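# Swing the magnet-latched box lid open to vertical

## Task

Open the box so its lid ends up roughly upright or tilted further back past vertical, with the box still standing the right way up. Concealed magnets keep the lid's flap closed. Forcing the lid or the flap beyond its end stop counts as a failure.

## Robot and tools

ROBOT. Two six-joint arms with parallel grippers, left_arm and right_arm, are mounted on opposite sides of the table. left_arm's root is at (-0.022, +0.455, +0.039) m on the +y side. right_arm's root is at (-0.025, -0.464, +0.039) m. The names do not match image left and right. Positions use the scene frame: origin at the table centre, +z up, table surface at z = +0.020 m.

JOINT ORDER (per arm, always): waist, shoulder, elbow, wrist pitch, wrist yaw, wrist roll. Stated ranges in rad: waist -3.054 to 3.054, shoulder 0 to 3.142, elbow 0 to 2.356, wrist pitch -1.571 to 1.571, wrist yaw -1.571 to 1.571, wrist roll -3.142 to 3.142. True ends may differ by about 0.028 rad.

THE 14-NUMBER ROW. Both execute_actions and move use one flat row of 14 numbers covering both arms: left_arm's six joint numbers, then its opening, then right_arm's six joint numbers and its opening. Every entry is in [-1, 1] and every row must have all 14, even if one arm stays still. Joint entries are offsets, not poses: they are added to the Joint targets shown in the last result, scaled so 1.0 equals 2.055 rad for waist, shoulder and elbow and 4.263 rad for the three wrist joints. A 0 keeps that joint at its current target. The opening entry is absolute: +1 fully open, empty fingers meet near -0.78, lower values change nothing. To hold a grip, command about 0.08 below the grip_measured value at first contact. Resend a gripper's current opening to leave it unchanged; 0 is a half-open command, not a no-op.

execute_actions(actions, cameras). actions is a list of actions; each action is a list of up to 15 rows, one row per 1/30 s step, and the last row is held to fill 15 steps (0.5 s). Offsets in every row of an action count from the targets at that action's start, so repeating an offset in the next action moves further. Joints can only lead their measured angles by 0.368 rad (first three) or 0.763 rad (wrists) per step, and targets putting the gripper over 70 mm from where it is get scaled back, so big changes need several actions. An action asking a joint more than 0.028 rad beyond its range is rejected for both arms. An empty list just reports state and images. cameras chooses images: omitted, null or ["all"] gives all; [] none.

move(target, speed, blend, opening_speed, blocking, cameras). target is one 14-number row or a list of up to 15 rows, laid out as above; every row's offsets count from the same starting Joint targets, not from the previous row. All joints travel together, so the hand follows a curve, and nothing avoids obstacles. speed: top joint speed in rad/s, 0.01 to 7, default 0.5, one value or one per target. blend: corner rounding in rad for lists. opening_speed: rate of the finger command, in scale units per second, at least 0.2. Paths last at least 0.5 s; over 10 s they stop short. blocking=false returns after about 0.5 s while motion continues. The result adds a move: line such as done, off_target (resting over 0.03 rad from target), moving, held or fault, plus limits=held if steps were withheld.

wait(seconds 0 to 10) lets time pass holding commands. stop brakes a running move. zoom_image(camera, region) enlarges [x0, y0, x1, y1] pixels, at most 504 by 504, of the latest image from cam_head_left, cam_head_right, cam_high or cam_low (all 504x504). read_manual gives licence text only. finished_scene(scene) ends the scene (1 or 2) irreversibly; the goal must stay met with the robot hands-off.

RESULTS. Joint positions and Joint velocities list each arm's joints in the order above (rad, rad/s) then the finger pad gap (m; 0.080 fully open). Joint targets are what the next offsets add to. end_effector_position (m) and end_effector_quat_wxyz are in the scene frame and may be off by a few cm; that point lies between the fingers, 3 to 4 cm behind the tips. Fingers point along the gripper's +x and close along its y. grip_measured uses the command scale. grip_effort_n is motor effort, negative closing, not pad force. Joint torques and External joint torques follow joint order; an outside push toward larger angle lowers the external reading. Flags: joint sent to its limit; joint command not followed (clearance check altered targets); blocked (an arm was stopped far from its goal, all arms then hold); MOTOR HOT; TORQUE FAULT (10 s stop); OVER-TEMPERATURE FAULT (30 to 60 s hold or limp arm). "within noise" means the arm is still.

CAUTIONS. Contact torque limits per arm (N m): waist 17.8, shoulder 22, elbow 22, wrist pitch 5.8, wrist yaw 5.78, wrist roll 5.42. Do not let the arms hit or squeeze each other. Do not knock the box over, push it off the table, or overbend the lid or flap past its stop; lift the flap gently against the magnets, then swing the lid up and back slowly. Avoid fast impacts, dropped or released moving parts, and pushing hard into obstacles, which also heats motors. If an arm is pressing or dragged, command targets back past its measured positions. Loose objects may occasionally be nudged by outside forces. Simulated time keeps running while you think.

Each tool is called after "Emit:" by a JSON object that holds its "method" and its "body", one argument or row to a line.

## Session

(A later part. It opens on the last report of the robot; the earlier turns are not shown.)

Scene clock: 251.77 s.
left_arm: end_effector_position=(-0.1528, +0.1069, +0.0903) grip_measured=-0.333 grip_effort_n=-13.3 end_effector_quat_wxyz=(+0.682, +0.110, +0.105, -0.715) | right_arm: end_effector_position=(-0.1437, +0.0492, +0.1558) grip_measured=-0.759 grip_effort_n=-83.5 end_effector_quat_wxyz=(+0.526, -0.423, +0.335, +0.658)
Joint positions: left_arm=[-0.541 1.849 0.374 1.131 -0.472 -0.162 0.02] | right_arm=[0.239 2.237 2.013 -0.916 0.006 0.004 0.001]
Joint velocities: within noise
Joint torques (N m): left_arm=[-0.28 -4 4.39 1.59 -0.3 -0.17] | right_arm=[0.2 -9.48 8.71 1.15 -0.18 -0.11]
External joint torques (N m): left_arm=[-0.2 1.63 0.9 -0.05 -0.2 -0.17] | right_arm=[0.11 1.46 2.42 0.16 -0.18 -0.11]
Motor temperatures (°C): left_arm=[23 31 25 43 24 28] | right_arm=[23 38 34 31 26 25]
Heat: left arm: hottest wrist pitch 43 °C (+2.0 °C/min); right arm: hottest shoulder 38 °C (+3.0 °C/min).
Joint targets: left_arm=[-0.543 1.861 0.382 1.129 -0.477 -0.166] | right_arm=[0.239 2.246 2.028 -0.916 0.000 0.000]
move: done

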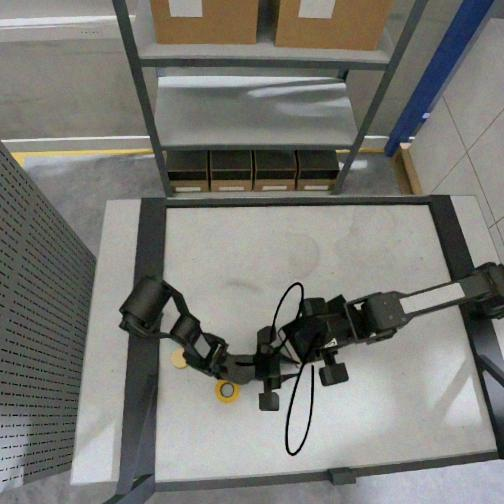

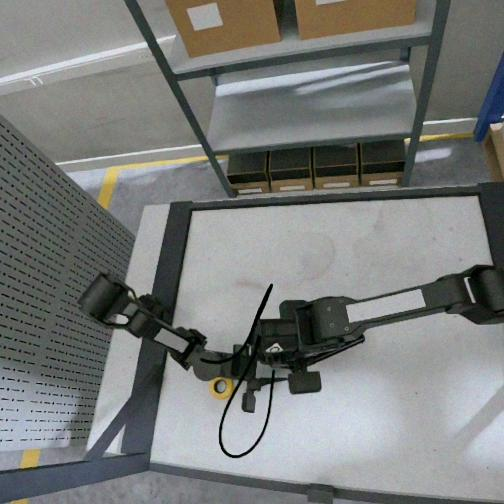

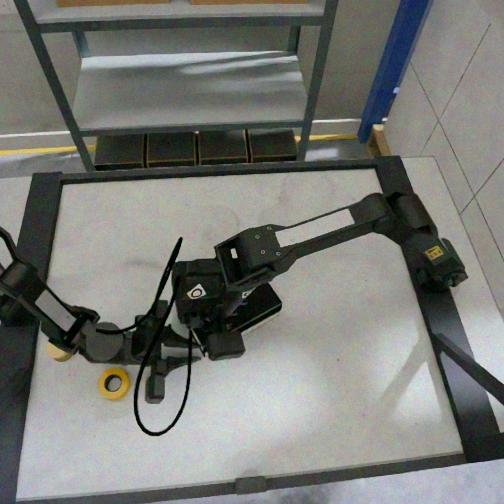

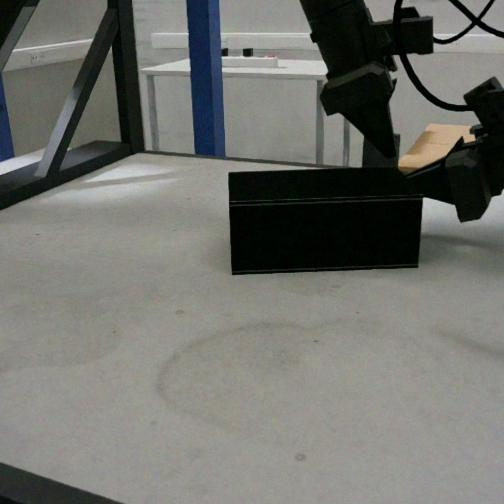

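Emit:
{"method": "move", "body": {
  "target": [
    [0,0.006,0,0,0,0,-0.335,0,0.0025,-0.054,0.0271,0,0,-0.85],
    [0,0.006,0,0,0,0,-0.335,0,0.0165,-0.1085,0.0602,0,0,-0.85]
  ],
  "speed": [0.15,0.06]
}}

Emit:
{"method": "zoom_image", "body": {
  "camera": "cam_high",
  "region": [150, 260, 310, 420]
}}

Emit:
{"method": "zoom_image", "body": {
  "camera": "cam_low",
  "region": [200, 50, 504, 290]
}}

Scene clock: 259.17 s.
left_arm: end_effector_position=(-0.1540, +0.1084, +0.0858) grip_measured=-0.333 grip_effort_n=-13.3 end_effector_quat_wxyz=(+0.681, +0.117, +0.106, -0.715) | right_arm: end_effector_position=(-0.1471, +0.0622, +0.1330) grip_measured=-0.759 grip_effort_n=-83.5 end_effector_quat_wxyz=(+0.542, -0.387, +0.308, +0.679)
Joint positions: left_arm=[-0.548 1.861 0.374 1.129 -0.477 -0.162 0.02] | right_arm=[0.239 2.215 1.844 -0.664 0.004 0.003 0.001]
Joint velocities: within noise
Joint torques (N m): left_arm=[-0.02 -5.36 3.45 1.7 -0.12 -0.01] | right_arm=[-0.02 -9.15 6.82 1.52 -0.01 0.02]
External joint torques (N m): left_arm=[0 0.33 -0.01 0.04 -0.01 -0.01] | right_arm=[-0.1 1.7 0.43 0.38 -0.01 0.02]
Motor temperatures (°C): left_arm=[23 31 25 43 24 28] | right_arm=[23 39 34 31 26 25]
Heat: left arm: hottest wrist pitch 43 °C (+2.0 °C/min); right arm: hottest shoulder 39 °C (+4.1 °C/min).
Joint targets: left_arm=[-0.547 1.861 0.374 1.129 -0.477 -0.162] | right_arm=[0.239 2.225 1.843 -0.662 0.003 0.003]
blocked (right_arm)
move: off_target (right_arm); right_arm: the shoulder is farthest, 0.065 rad from its target

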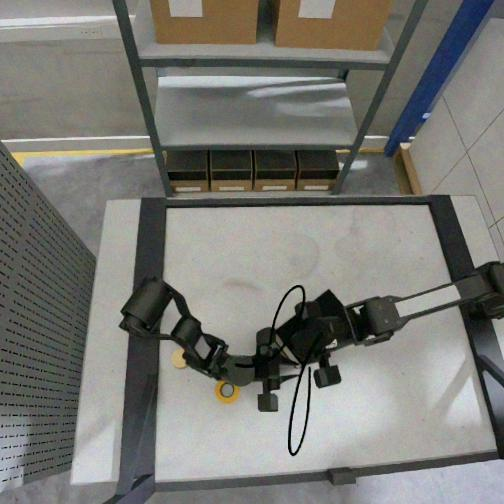

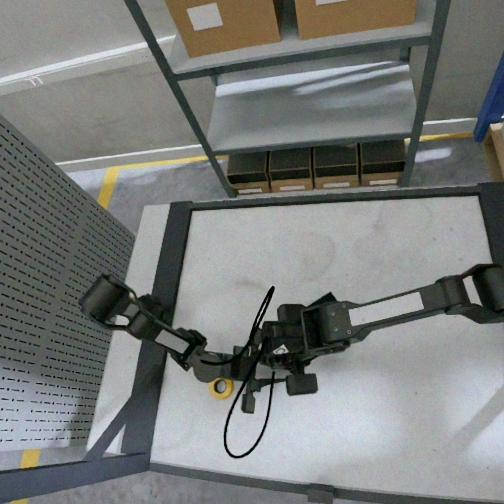

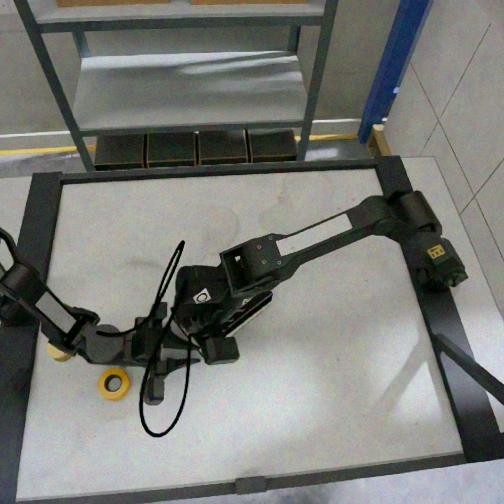

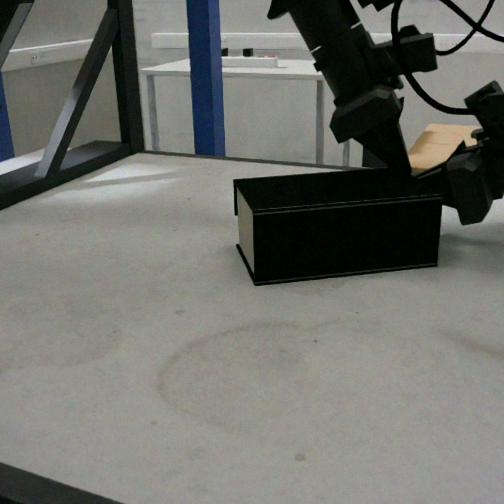

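Scaled by 3.150 from the camera's 504x504 image, which has a finer 720x720 frame.

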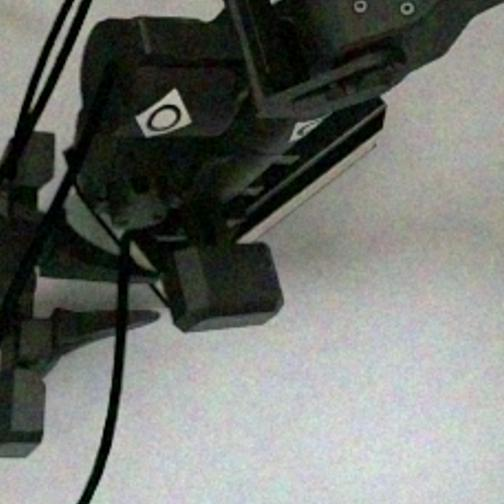

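Scaled by 1.658 from the camera's 504x504 image, which has a finer 720x720 frame.

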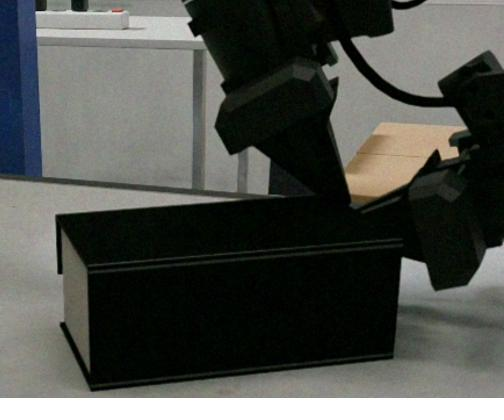

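Emit:
{"method": "move", "body": {
  "target": [
    [-0.0516,-0.0044,-0.0579,0.0253,-0.0249,-0.0087,-0.335,0,-0.0243,0.073,-0.0235,0,0,-0.85],
    [-0.0516,-0.0044,-0.0579,0.0253,-0.0249,-0.0087,-0.335,-0.0811,-0.1922,-0.208,-0.0136,-0.0007,-0.0007,-0.85]
  ],
  "speed": [0.3,0.5]
}}

Emit:
{"method": "zoom_image", "body": {
  "camera": "cam_high",
  "region": [150, 260, 310, 420]
}}

Emit:
{"method": "zoom_image", "body": {
  "camera": "cam_low",
  "region": [200, 50, 504, 290]
}}

Scene clock: 274.37 s.
left_arm: end_effector_position=(-0.1571, +0.1436, +0.0795) grip_measured=-0.333 grip_effort_n=-13.7 end_effector_quat_wxyz=(+0.683, +0.114, +0.101, -0.715) | right_arm: end_effector_position=(-0.0519, -0.0338, +0.1539) grip_measured=-0.759 grip_effort_n=-83.5 end_effector_quat_wxyz=(+0.577, -0.394, +0.369, +0.613)
Joint positions: left_arm=[-0.651 1.861 0.261 1.234 -0.577 -0.195 0.02] | right_arm=[0.074 1.845 1.427 -0.723 0.004 0.003 0.001]
Joint velocities: within noise
Joint torques (N m): left_arm=[-0.3 -5.79 2.21 1.86 -0.32 -0.18] | right_arm=[0.04 -9.41 5.23 1.42 -0.1 -0.08]
External joint torques (N m): left_arm=[-0.25 -0.76 -0.64 0.25 -0.2 -0.18] | right_arm=[-0.03 -1.16 -0.98 0.43 -0.09 -0.08]
Motor temperatures (°C): left_arm=[23 31 25 43 24 28] | right_arm=[23 42 35 31 26 25]
Heat: left arm: hottest wrist pitch 43 °C (+1.0 °C/min); right arm: hottest shoulder 42 °C (+8.1 °C/min).
Joint targets: left_arm=[-0.653 1.852 0.255 1.237 -0.583 -0.199] | right_arm=[0.073 1.830 1.415 -0.720 0.000 0.000]
move: done

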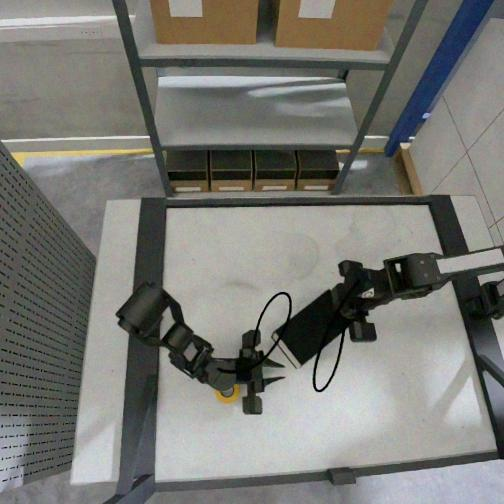

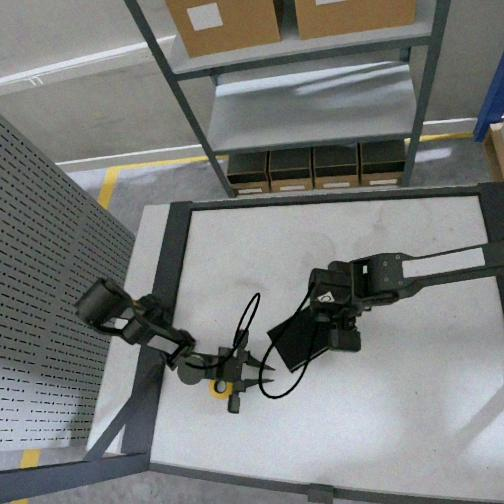

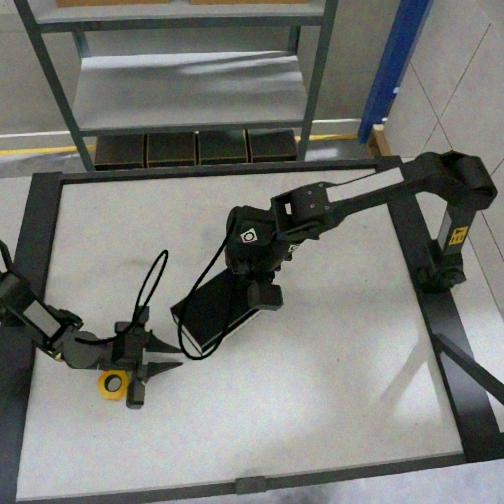

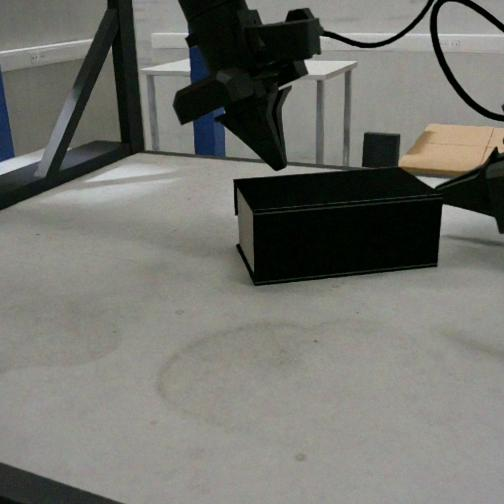

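Scaled by 3.150 from the camera's 504x504 image, which has a finer 720x720 frame.

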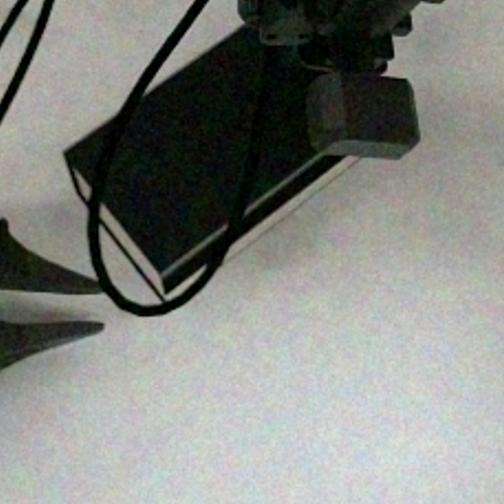

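Scaled by 1.658 from the camera's 504x504 image, which has a finer 720x720 frame.

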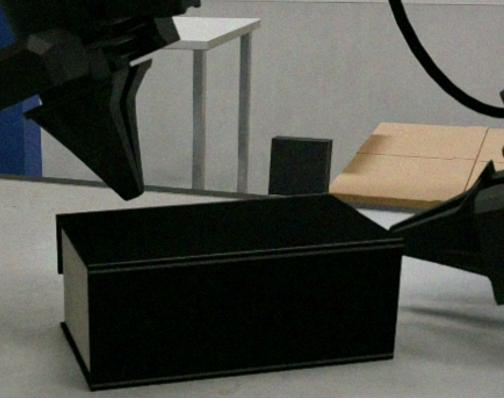

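Emit:
{"method": "move", "body": {
  "target": [
    [0,0,0,0,0,0,-0.335,0,0.0375,-0.0511,0.0176,0,0,-0.85],
    [0,0,0,0,0,0,-0.335,0,-0.1119,-0.2165,0.0274,0,0,-0.85]
  ],
  "speed": [0.1,0.12]
}}

Emit:
{"method": "zoom_image", "body": {
  "camera": "cam_high",
  "region": [150, 230, 350, 420]
}}

Scene clock: 282.00 s.
left_arm: end_effector_position=(-0.1570, +0.1436, +0.0796) grip_measured=-0.333 grip_effort_n=-13.3 end_effector_quat_wxyz=(+0.683, +0.113, +0.101, -0.715) | right_arm: end_effector_position=(-0.0468, -0.1133, +0.1268) grip_measured=-0.759 grip_effort_n=-83.5 end_effector_quat_wxyz=(+0.576, -0.396, +0.371, +0.611)
Joint positions: left_arm=[-0.651 1.861 0.261 1.234 -0.578 -0.195 0.02] | right_arm=[0.074 1.58 1.014 -0.581 0.004 0.003 0.001]
Joint velocities: within noise
Joint torques (N m): left_arm=[-0.28 -5.78 2.21 1.85 -0.32 -0.17] | right_arm=[-0.04 -3.4 1.03 -0.54 -0.11 -0.08]
External joint torques (N m): left_arm=[-0.22 -0.71 -0.67 0.22 -0.2 -0.17] | right_arm=[-0.05 2.64 -4.96 -1.52 -0.11 -0.08]
Motor temperatures (°C): left_arm=[23 31 25 44 24 28] | right_arm=[23 41 34 31 26 25]
Heat: left arm: hottest wrist pitch 44 °C (+2.0 °C/min); right arm: hottest shoulder 41 °C (+7.0 °C/min).
Joint targets: left_arm=[-0.653 1.852 0.255 1.237 -0.583 -0.199] | right_arm=[0.073 1.600 0.970 -0.603 0.000 0.000]
move: off_target (right_arm); right_arm: the elbow is farthest, 0.044 rad from its target

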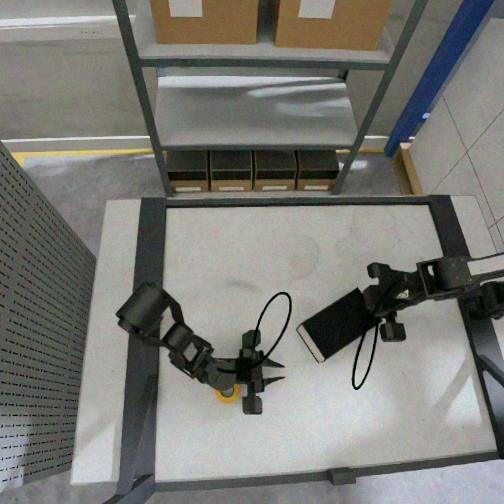

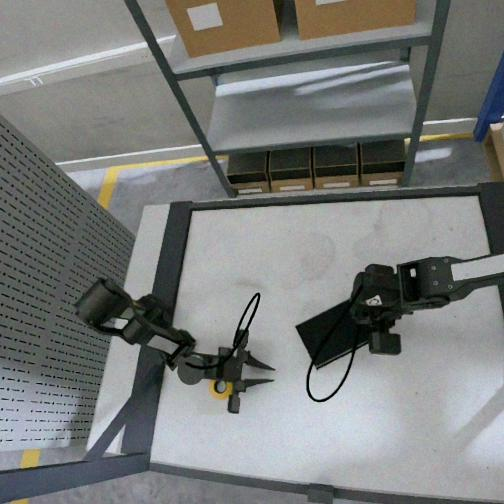

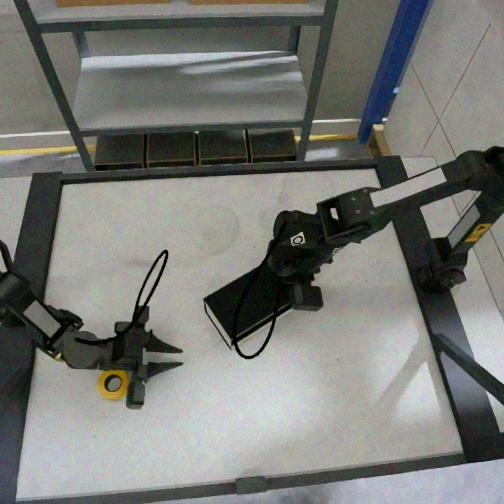

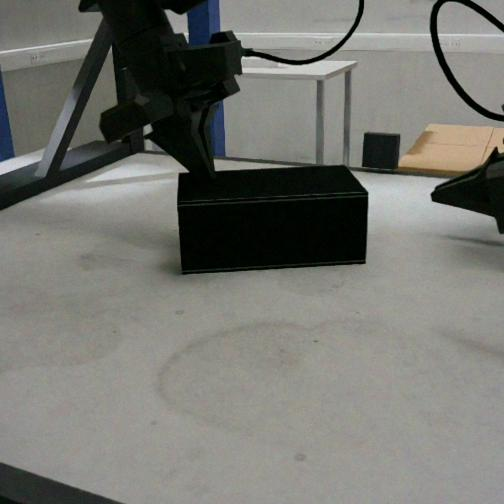

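Scaled by 2.520 from the camera's 504x504 image, which has a finer 720x720 frame.

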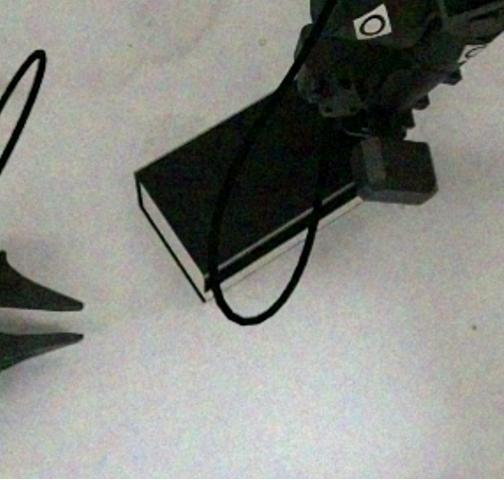

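Emit:
{"method": "move", "body": {
  "target": [0,0,0,0,0,0,-0.335,0,-0.163,-0.128,-0.0148,0,0,-0.85],
  "speed": 0.12
}}

Emit:
{"method": "zoom_image", "body": {
  "camera": "cam_high",
  "region": [150, 230, 350, 420]
}}

Scene clock: 286.97 s.
left_arm: end_effector_position=(-0.1570, +0.1436, +0.0796) grip_measured=-0.333 grip_effort_n=-13.3 end_effector_quat_wxyz=(+0.683, +0.113, +0.101, -0.715) | right_arm: end_effector_position=(-0.0414, -0.1951, +0.1269) grip_measured=-0.759 grip_effort_n=-83.5 end_effector_quat_wxyz=(+0.575, -0.398, +0.374, +0.610)
Joint positions: left_arm=[-0.651 1.861 0.261 1.234 -0.578 -0.195 0.02] | right_arm=[0.074 1.254 0.745 -0.646 0.004 0.003 0.001]
Joint velocities: within noise
Joint torques (N m): left_arm=[-0.28 -5.75 2.21 1.86 -0.32 -0.16] | right_arm=[-0.05 -2.02 1.84 -0.44 -0.1 -0.08]
External joint torques (N m): left_arm=[-0.25 -0.7 -0.64 0.23 -0.19 -0.17] | right_arm=[-0.09 1.75 -4.34 -1.44 -0.09 -0.08]
Motor temperatures (°C): left_arm=[23 31 25 44 24 28] | right_arm=[23 39 33 30 26 25]
Heat: left arm: hottest wrist pitch 44 °C (+2.0 °C/min); right arm: hottest shoulder 39 °C (+4.0 °C/min).
Joint targets: left_arm=[-0.653 1.852 0.255 1.237 -0.583 -0.199] | right_arm=[0.073 1.265 0.707 -0.666 0.000 0.000]
move: off_target (right_arm); right_arm: the elbow is farthest, 0.038 rad from its target

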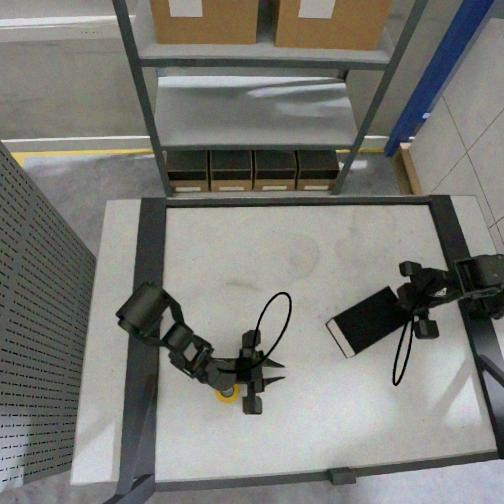

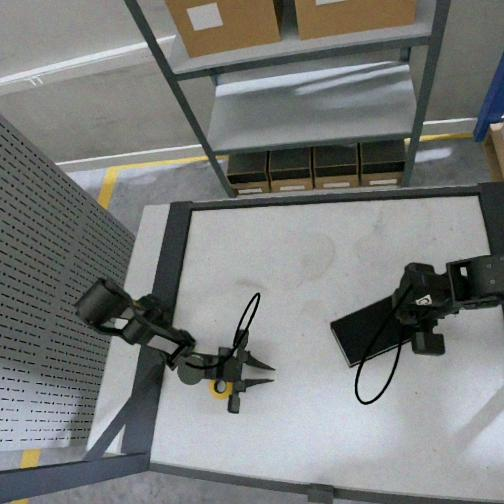

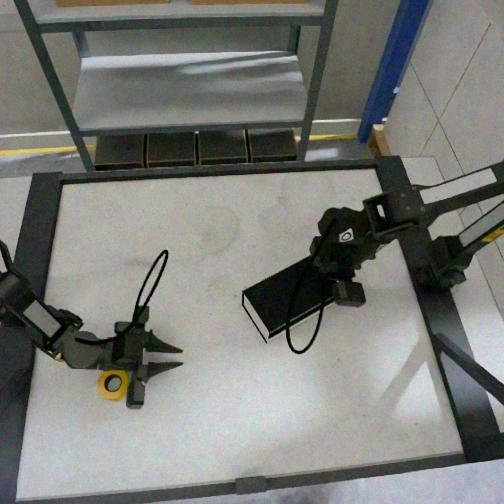

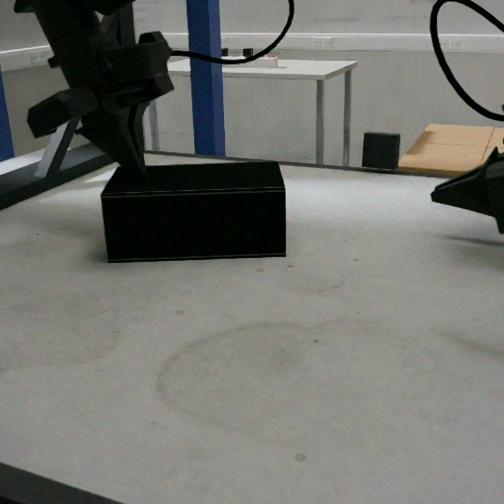

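Scaled by 2.520 from the camera's 504x504 image, which has a finer 720x720 frame.

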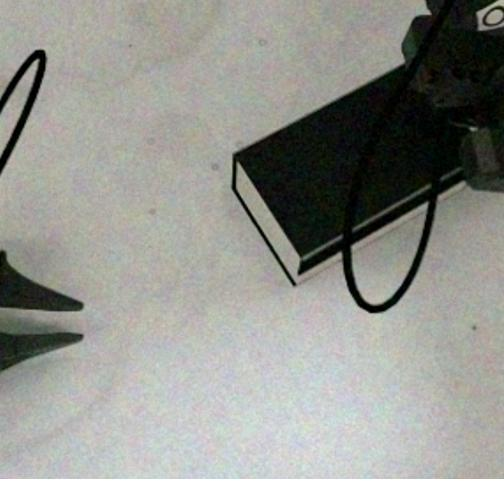

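Emit:
{"method": "move", "body": {
  "target": [
    [0,0,0,0,0,0,-0.335,0,-0.0073,0.0939,0,0,0,-0.85],
    [0,0,0,0,0,0,-0.335,0.0771,0.2225,0.2812,-0.0073,0,0,-0.85]
  ],
  "speed": [0.3,0.5]
}}

Emit:
{"method": "zoom_image", "body": {
  "camera": "cam_high",
  "region": [200, 250, 360, 390]
}}

Emit:
{"method": "zoom_image", "body": {
  "camera": "cam_low",
  "region": [80, 50, 384, 290]
}}

Scene clock: 297.40 s.
left_arm: end_effector_position=(-0.1570, +0.1436, +0.0796) grip_measured=-0.333 grip_effort_n=-13.7 end_effector_quat_wxyz=(+0.683, +0.113, +0.101, -0.715) | right_arm: end_effector_position=(-0.1108, -0.0778, +0.1543) grip_measured=-0.759 grip_effort_n=-83.5 end_effector_quat_wxyz=(+0.528, -0.422, +0.338, +0.656)
Joint positions: left_arm=[-0.651 1.861 0.261 1.234 -0.578 -0.195 0.02] | right_arm=[0.23 1.714 1.269 -0.697 0.004 0.003 0.001]
Joint velocities: within noise
Joint torques (N m): left_arm=[-0.28 -5.79 2.22 1.84 -0.32 -0.17] | right_arm=[0.21 -5.9 8.63 1.18 -0.1 -0.08]
External joint torques (N m): left_arm=[-0.26 -0.77 -0.59 0.24 -0.19 -0.17] | right_arm=[0.16 1.34 2.44 0.19 -0.1 -0.08]
Motor temperatures (°C): left_arm=[23 31 25 44 24 28] | right_arm=[23 36 32 30 26 25]
Heat: left arm: hottest wrist pitch 44 °C (+2.0 °C/min); right arm: hottest shoulder 36 °C (-1.0 °C/min).
Joint targets: left_arm=[-0.653 1.852 0.255 1.237 -0.583 -0.199] | right_arm=[0.231 1.722 1.285 -0.697 0.000 0.000]
move: done

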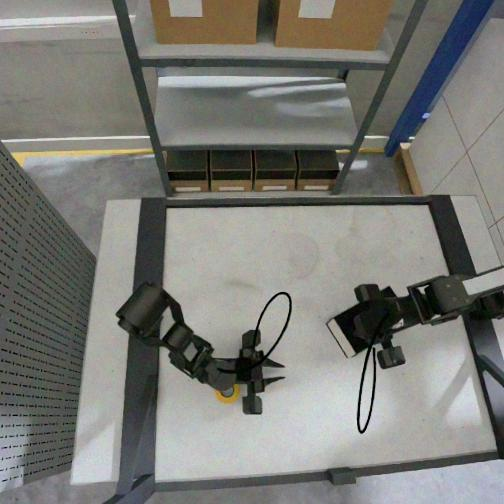

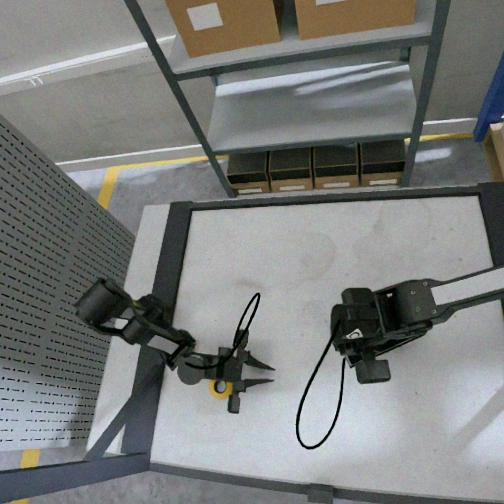

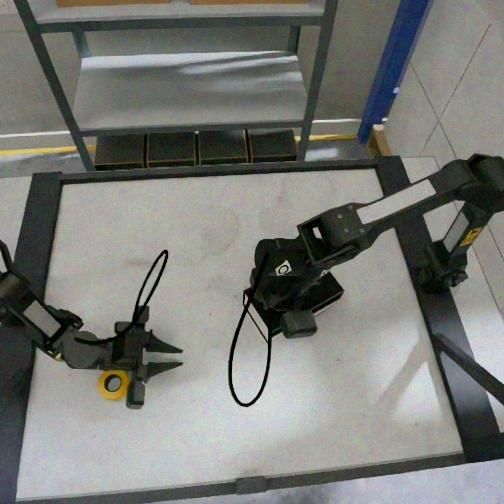

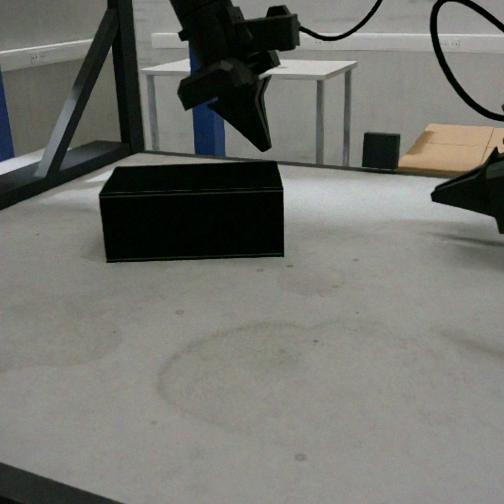

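Scaled by 3.150 from the camera's 504x504 image, which has a finer 720x720 frame.

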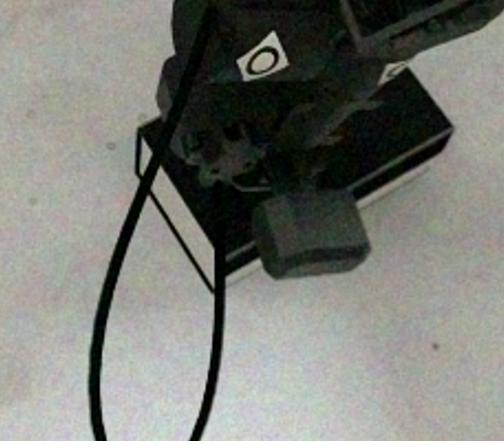

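Scaled by 1.658 from the camera's 504x504 image, which has a finer 720x720 frame.

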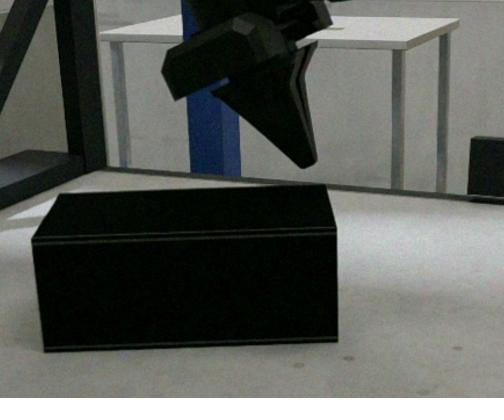

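Emit:
{"method": "move", "body": {
  "target": [
    [0,0,0,0,0,0,-0.335,0,0.0114,-0.0363,0.023,0,0,-0.85],
    [0,0,0,0,0,0,-0.335,0,0.0398,-0.0549,0.0181,0,0,-0.85]
  ],
  "speed": [0.15,0.08]
}}

Emit:
{"method": "zoom_image", "body": {
  "camera": "cam_high",
  "region": [200, 250, 360, 390]
}}

Emit:
{"method": "zoom_image", "body": {
  "camera": "cam_low",
  "region": [80, 50, 384, 290]
}}

Scene clock: 301.53 s.
left_arm: end_effector_position=(-0.1570, +0.1436, +0.0796) grip_measured=-0.333 grip_effort_n=-13.3 end_effector_quat_wxyz=(+0.683, +0.113, +0.101, -0.715) | right_arm: end_effector_position=(-0.1115, -0.0747, +0.1271) grip_measured=-0.759 grip_effort_n=-83.5 end_effector_quat_wxyz=(+0.526, -0.425, +0.340, +0.654)
Joint positions: left_arm=[-0.651 1.861 0.261 1.234 -0.578 -0.195 0.02] | right_arm=[0.23 1.757 1.212 -0.606 0.004 0.003 0.001]
Joint velocities: within noise
Joint torques (N m): left_arm=[-0.28 -5.78 2.22 1.86 -0.32 -0.17] | right_arm=[0.16 -1.68 1.49 0.07 -0.1 -0.09]
External joint torques (N m): left_arm=[-0.22 -0.72 -0.63 0.24 -0.2 -0.17] | right_arm=[0.1 5.75 -4.59 -0.92 -0.1 -0.09]
Motor temperatures (°C): left_arm=[23 31 25 44 24 28] | right_arm=[23 35 33 29 26 25]
Heat: left arm: hottest wrist pitch 44 °C (+1.0 °C/min); right arm: hottest shoulder 35 °C (-3.0 °C/min).
Joint targets: left_arm=[-0.653 1.852 0.255 1.237 -0.583 -0.199] | right_arm=[0.231 1.804 1.172 -0.620 0.000 0.000]
move: off_target (right_arm); right_arm: the shoulder is farthest, 0.046 rad from its target

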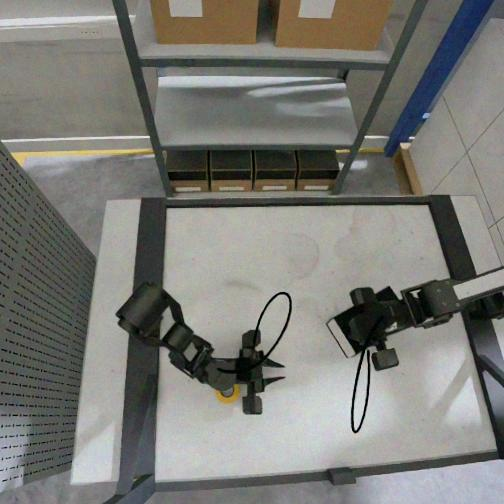

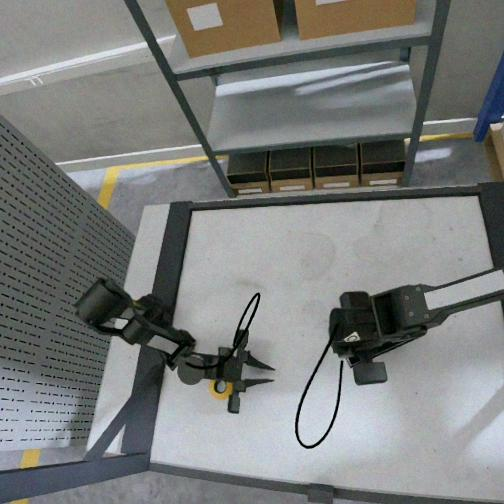

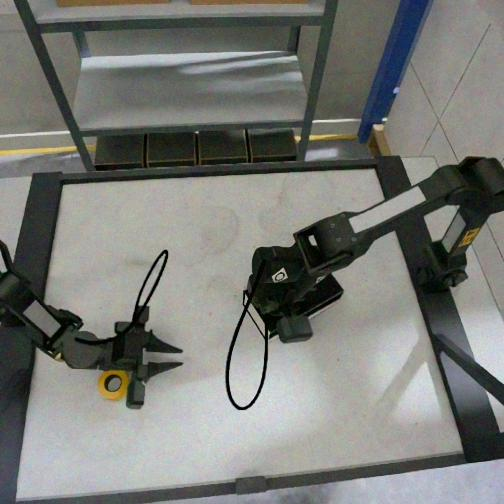

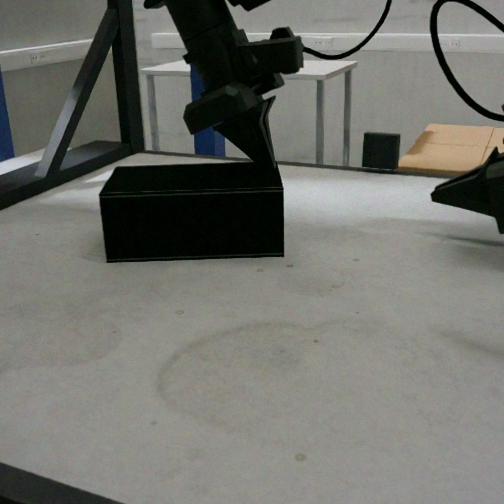

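Scaled by 3.150 from the camera's 504x504 image, which has a finer 720x720 frame.

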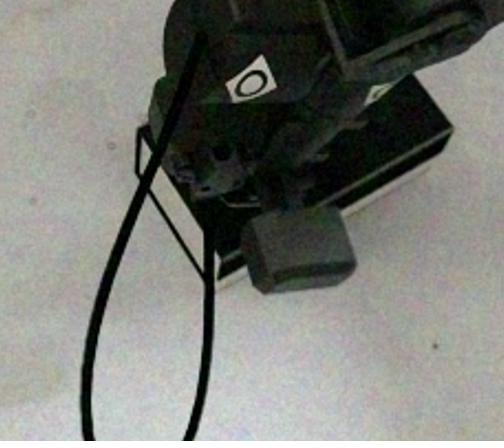

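Scaled by 1.658 from the camera's 504x504 image, which has a finer 720x720 frame.

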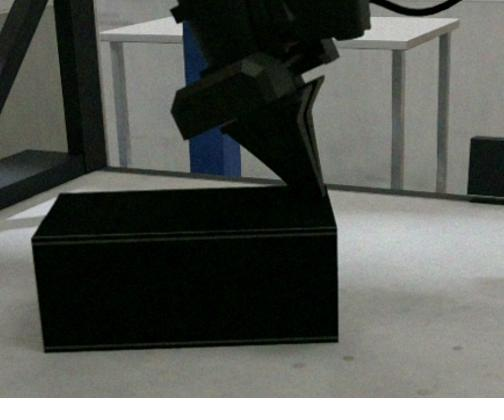

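Emit:
{"method": "move", "body": {
  "target": [0.0981,0.1231,0.2672,-0.0673,0.0006,0.0003,-0.335,0,0,0,0,0,0,-0.85],
  "speed": 0.4
}}

Emit:
{"method": "zoom_image", "body": {
  "camera": "cam_high",
  "region": [200, 260, 320, 380]
}}

Emit:
{"method": "zoom_image", "body": {
  "camera": "cam_low",
  "region": [180, 100, 384, 280]
}}

Emit:
{"method": "zoom_image", "body": {
  "camera": "cam_head_left",
  "region": [280, 280, 420, 400]
}}

Scene clock: 313.03 s.
left_arm: end_effector_position=(-0.1496, +0.0075, +0.0878) grip_measured=-0.333 grip_effort_n=-13.3 end_effector_quat_wxyz=(+0.751, +0.091, +0.109, -0.645) | right_arm: end_effector_position=(-0.1115, -0.0747, +0.1271) grip_measured=-0.759 grip_effort_n=-83.5 end_effector_quat_wxyz=(+0.526, -0.425, +0.340, +0.654)
Joint positions: left_arm=[-0.452 2.089 0.795 0.952 -0.578 -0.195 0.02] | right_arm=[0.23 1.757 1.212 -0.606 0.004 0.003 0.001]
Joint velocities: within noise
Joint torques (N m): left_arm=[0.04 -6.09 5.3 1.54 -0.23 -0.11] | right_arm=[0.12 -1.66 1.46 0.06 -0.1 -0.08]
External joint torques (N m): left_arm=[0.16 2.14 0.94 -0.08 -0.11 -0.11] | right_arm=[0.03 5.7 -4.55 -0.92 -0.09 -0.08]
Motor temperatures (°C): left_arm=[23 31 25 44 24 28] | right_arm=[23 33 31 29 26 25]
Heat: left arm: hottest wrist pitch 44 °C (+1.0 °C/min); right arm: hottest shoulder 33 °C (-6.1 °C/min).
Joint targets: left_arm=[-0.452 2.105 0.804 0.950 -0.580 -0.198] | right_arm=[0.231 1.804 1.172 -0.620 0.000 0.000]
move: off_target (right_arm); right_arm: the shoulder is farthest, 0.047 rad from its target

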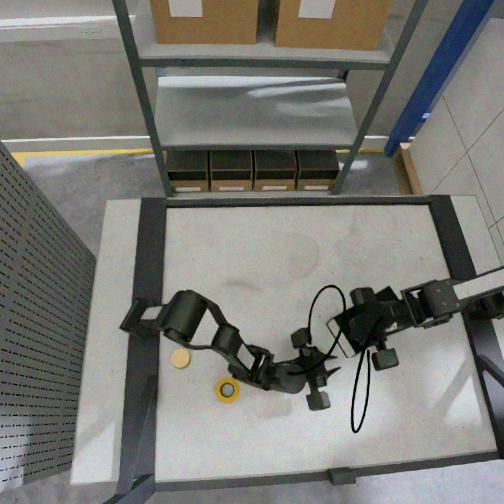

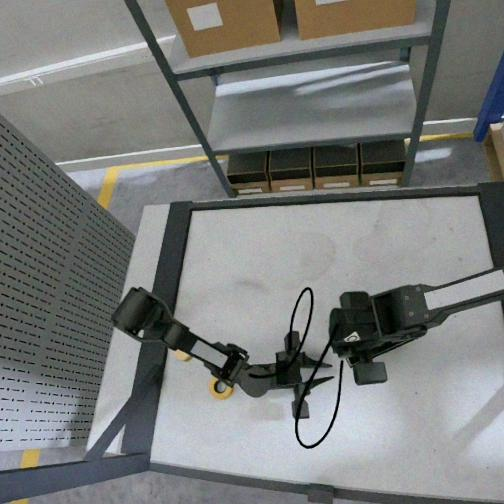

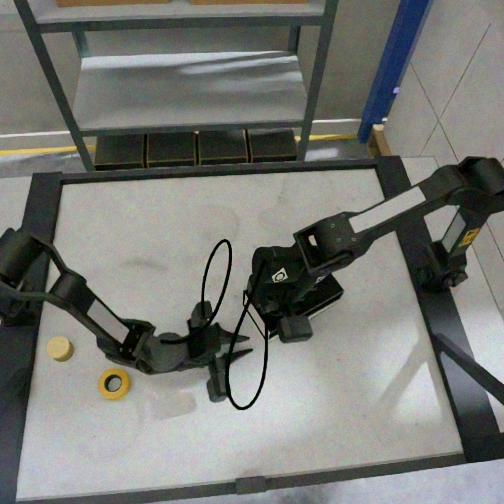

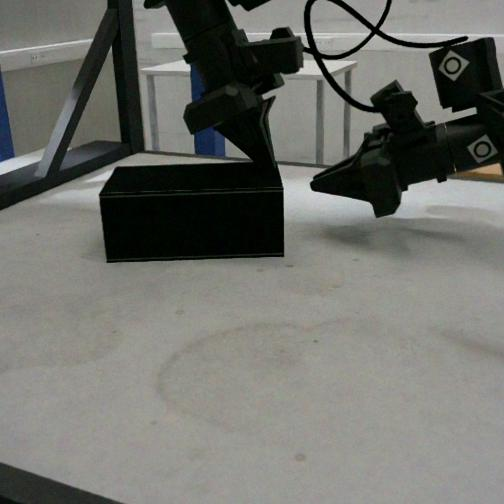

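Scaled by 4.200 from the camera's 504x504 image, which has a finer 720x720 frame.

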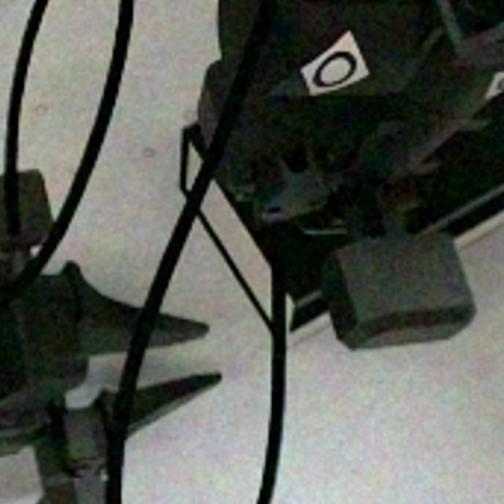

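Scaled by 2.471 from the camera's 504x504 image, which has a finer 720x720 frame.

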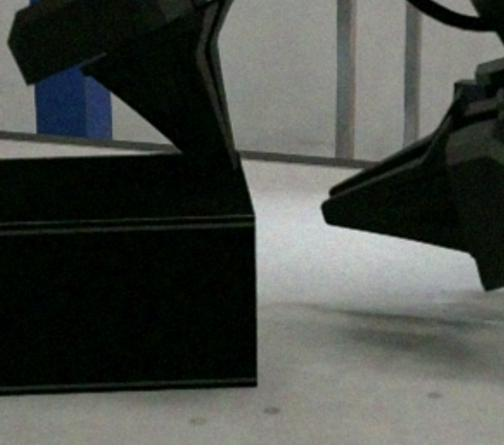

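Scaled by 3.600 from the camera's 504x504 image, which has a finer 720x720 frame.

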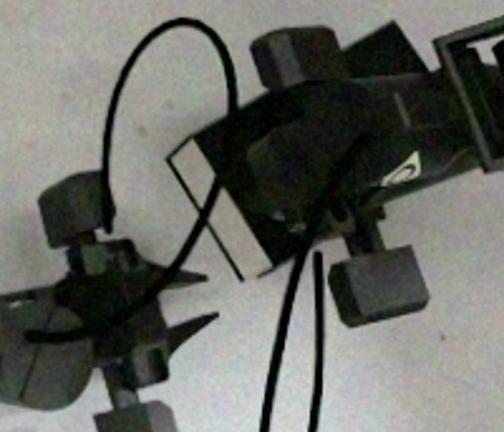

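Emit:
{"method": "move", "body": {
  "target": [0.0374,0.0457,0.0725,-0.0136,0.0175,0.0054,-0.335,0,0,0,0,0,0,-0.85],
  "speed": 0.1
}}

Emit:
{"method": "zoom_image", "body": {
  "camera": "cam_high",
  "region": [220, 280, 320, 380]
}}

Emit:
{"method": "zoom_image", "body": {
  "camera": "cam_low",
  "region": [180, 100, 384, 280]
}}

Emit:
{"method": "zoom_image", "body": {
  "camera": "cam_head_left",
  "region": [280, 280, 420, 400]
}}

Scene clock: 320.63 s.
left_arm: end_effector_position=(-0.1381, -0.0313, +0.0800) grip_measured=-0.333 grip_effort_n=-13.3 end_effector_quat_wxyz=(+0.752, +0.094, +0.115, -0.642) | right_arm: end_effector_position=(-0.1115, -0.0747, +0.1269) grip_measured=-0.759 grip_effort_n=-83.5 end_effector_quat_wxyz=(+0.526, -0.425, +0.340, +0.654)
Joint positions: left_arm=[-0.379 2.179 0.939 0.894 -0.513 -0.181 0.02] | right_arm=[0.23 1.758 1.212 -0.606 0.004 0.003 0.001]
Joint velocities: within noise
Joint torques (N m): left_arm=[0.34 -6.48 5.98 1.53 0.13 0.23] | right_arm=[0.15 -1.68 1.47 0.07 -0.09 -0.08]
External joint torques (N m): left_arm=[0.38 2.59 1.34 -0.11 0.24 0.22] | right_arm=[0.07 5.69 -4.57 -0.92 -0.08 -0.08]
Motor temperatures (°C): left_arm=[23 31 25 43 24 28] | right_arm=[23 32 30 28 26 25]
Heat: left arm: hottest wrist pitch 43 °C (+0.0 °C/min); right arm: hottest shoulder 32 °C (-7.0 °C/min).
Joint targets: left_arm=[-0.374 2.199 0.953 0.892 -0.506 -0.175] | right_arm=[0.231 1.804 1.172 -0.620 0.000 0.000]
move: off_target (right_arm); right_arm: the shoulder is farthest, 0.046 rad from its target

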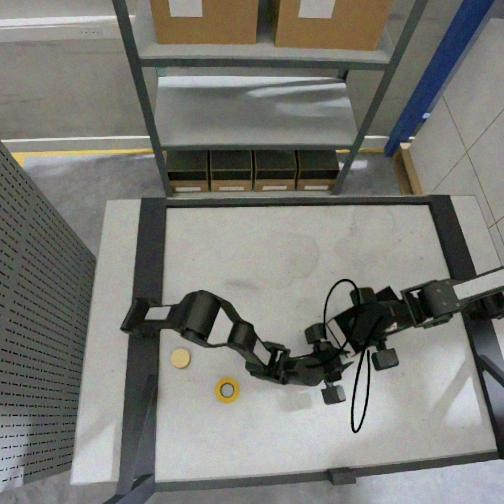

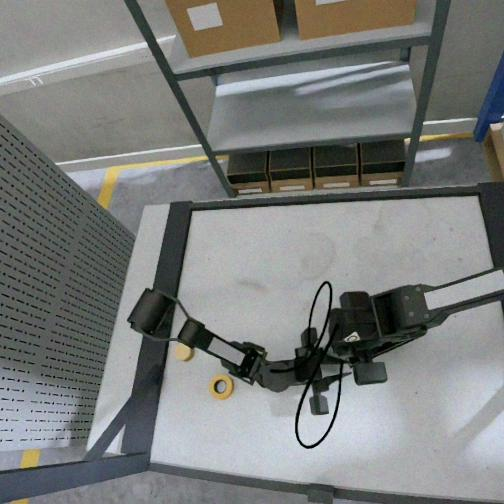

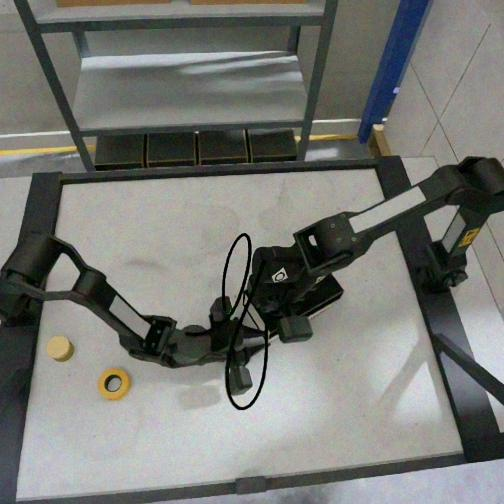

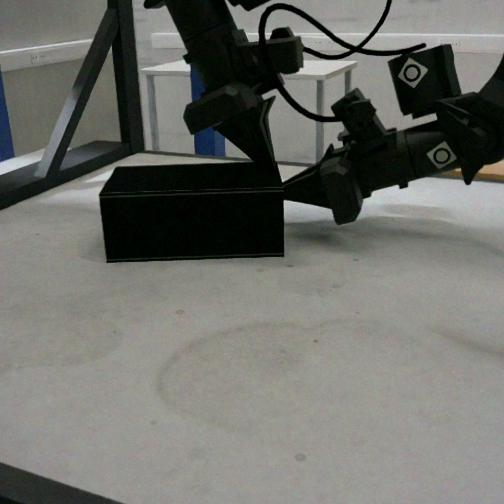

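Scaled by 5.040 from the camera's 504x504 image, which has a finer 720x720 frame.

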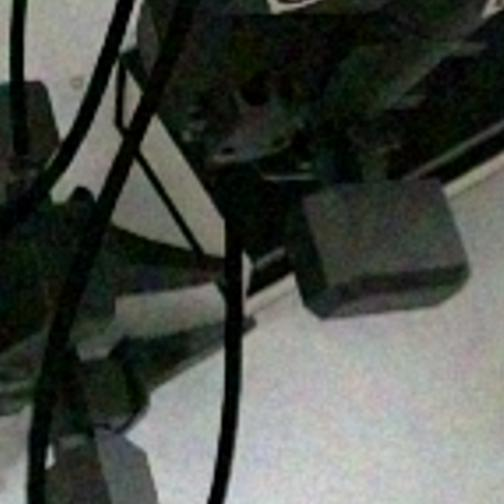

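Scaled by 2.471 from the camera's 504x504 image, which has a finer 720x720 frame.

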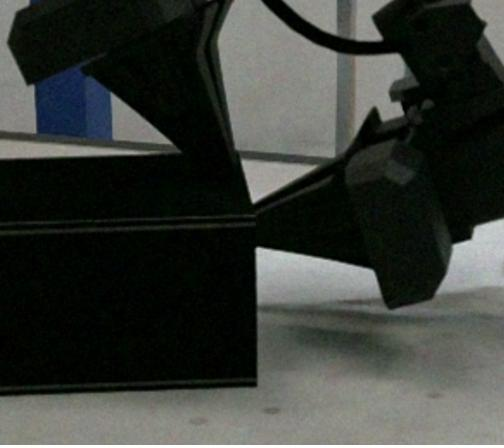

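Scaled by 3.600 from the camera's 504x504 image, which has a finer 720x720 frame.

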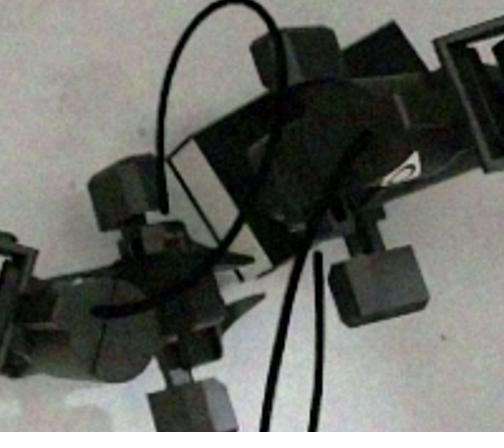

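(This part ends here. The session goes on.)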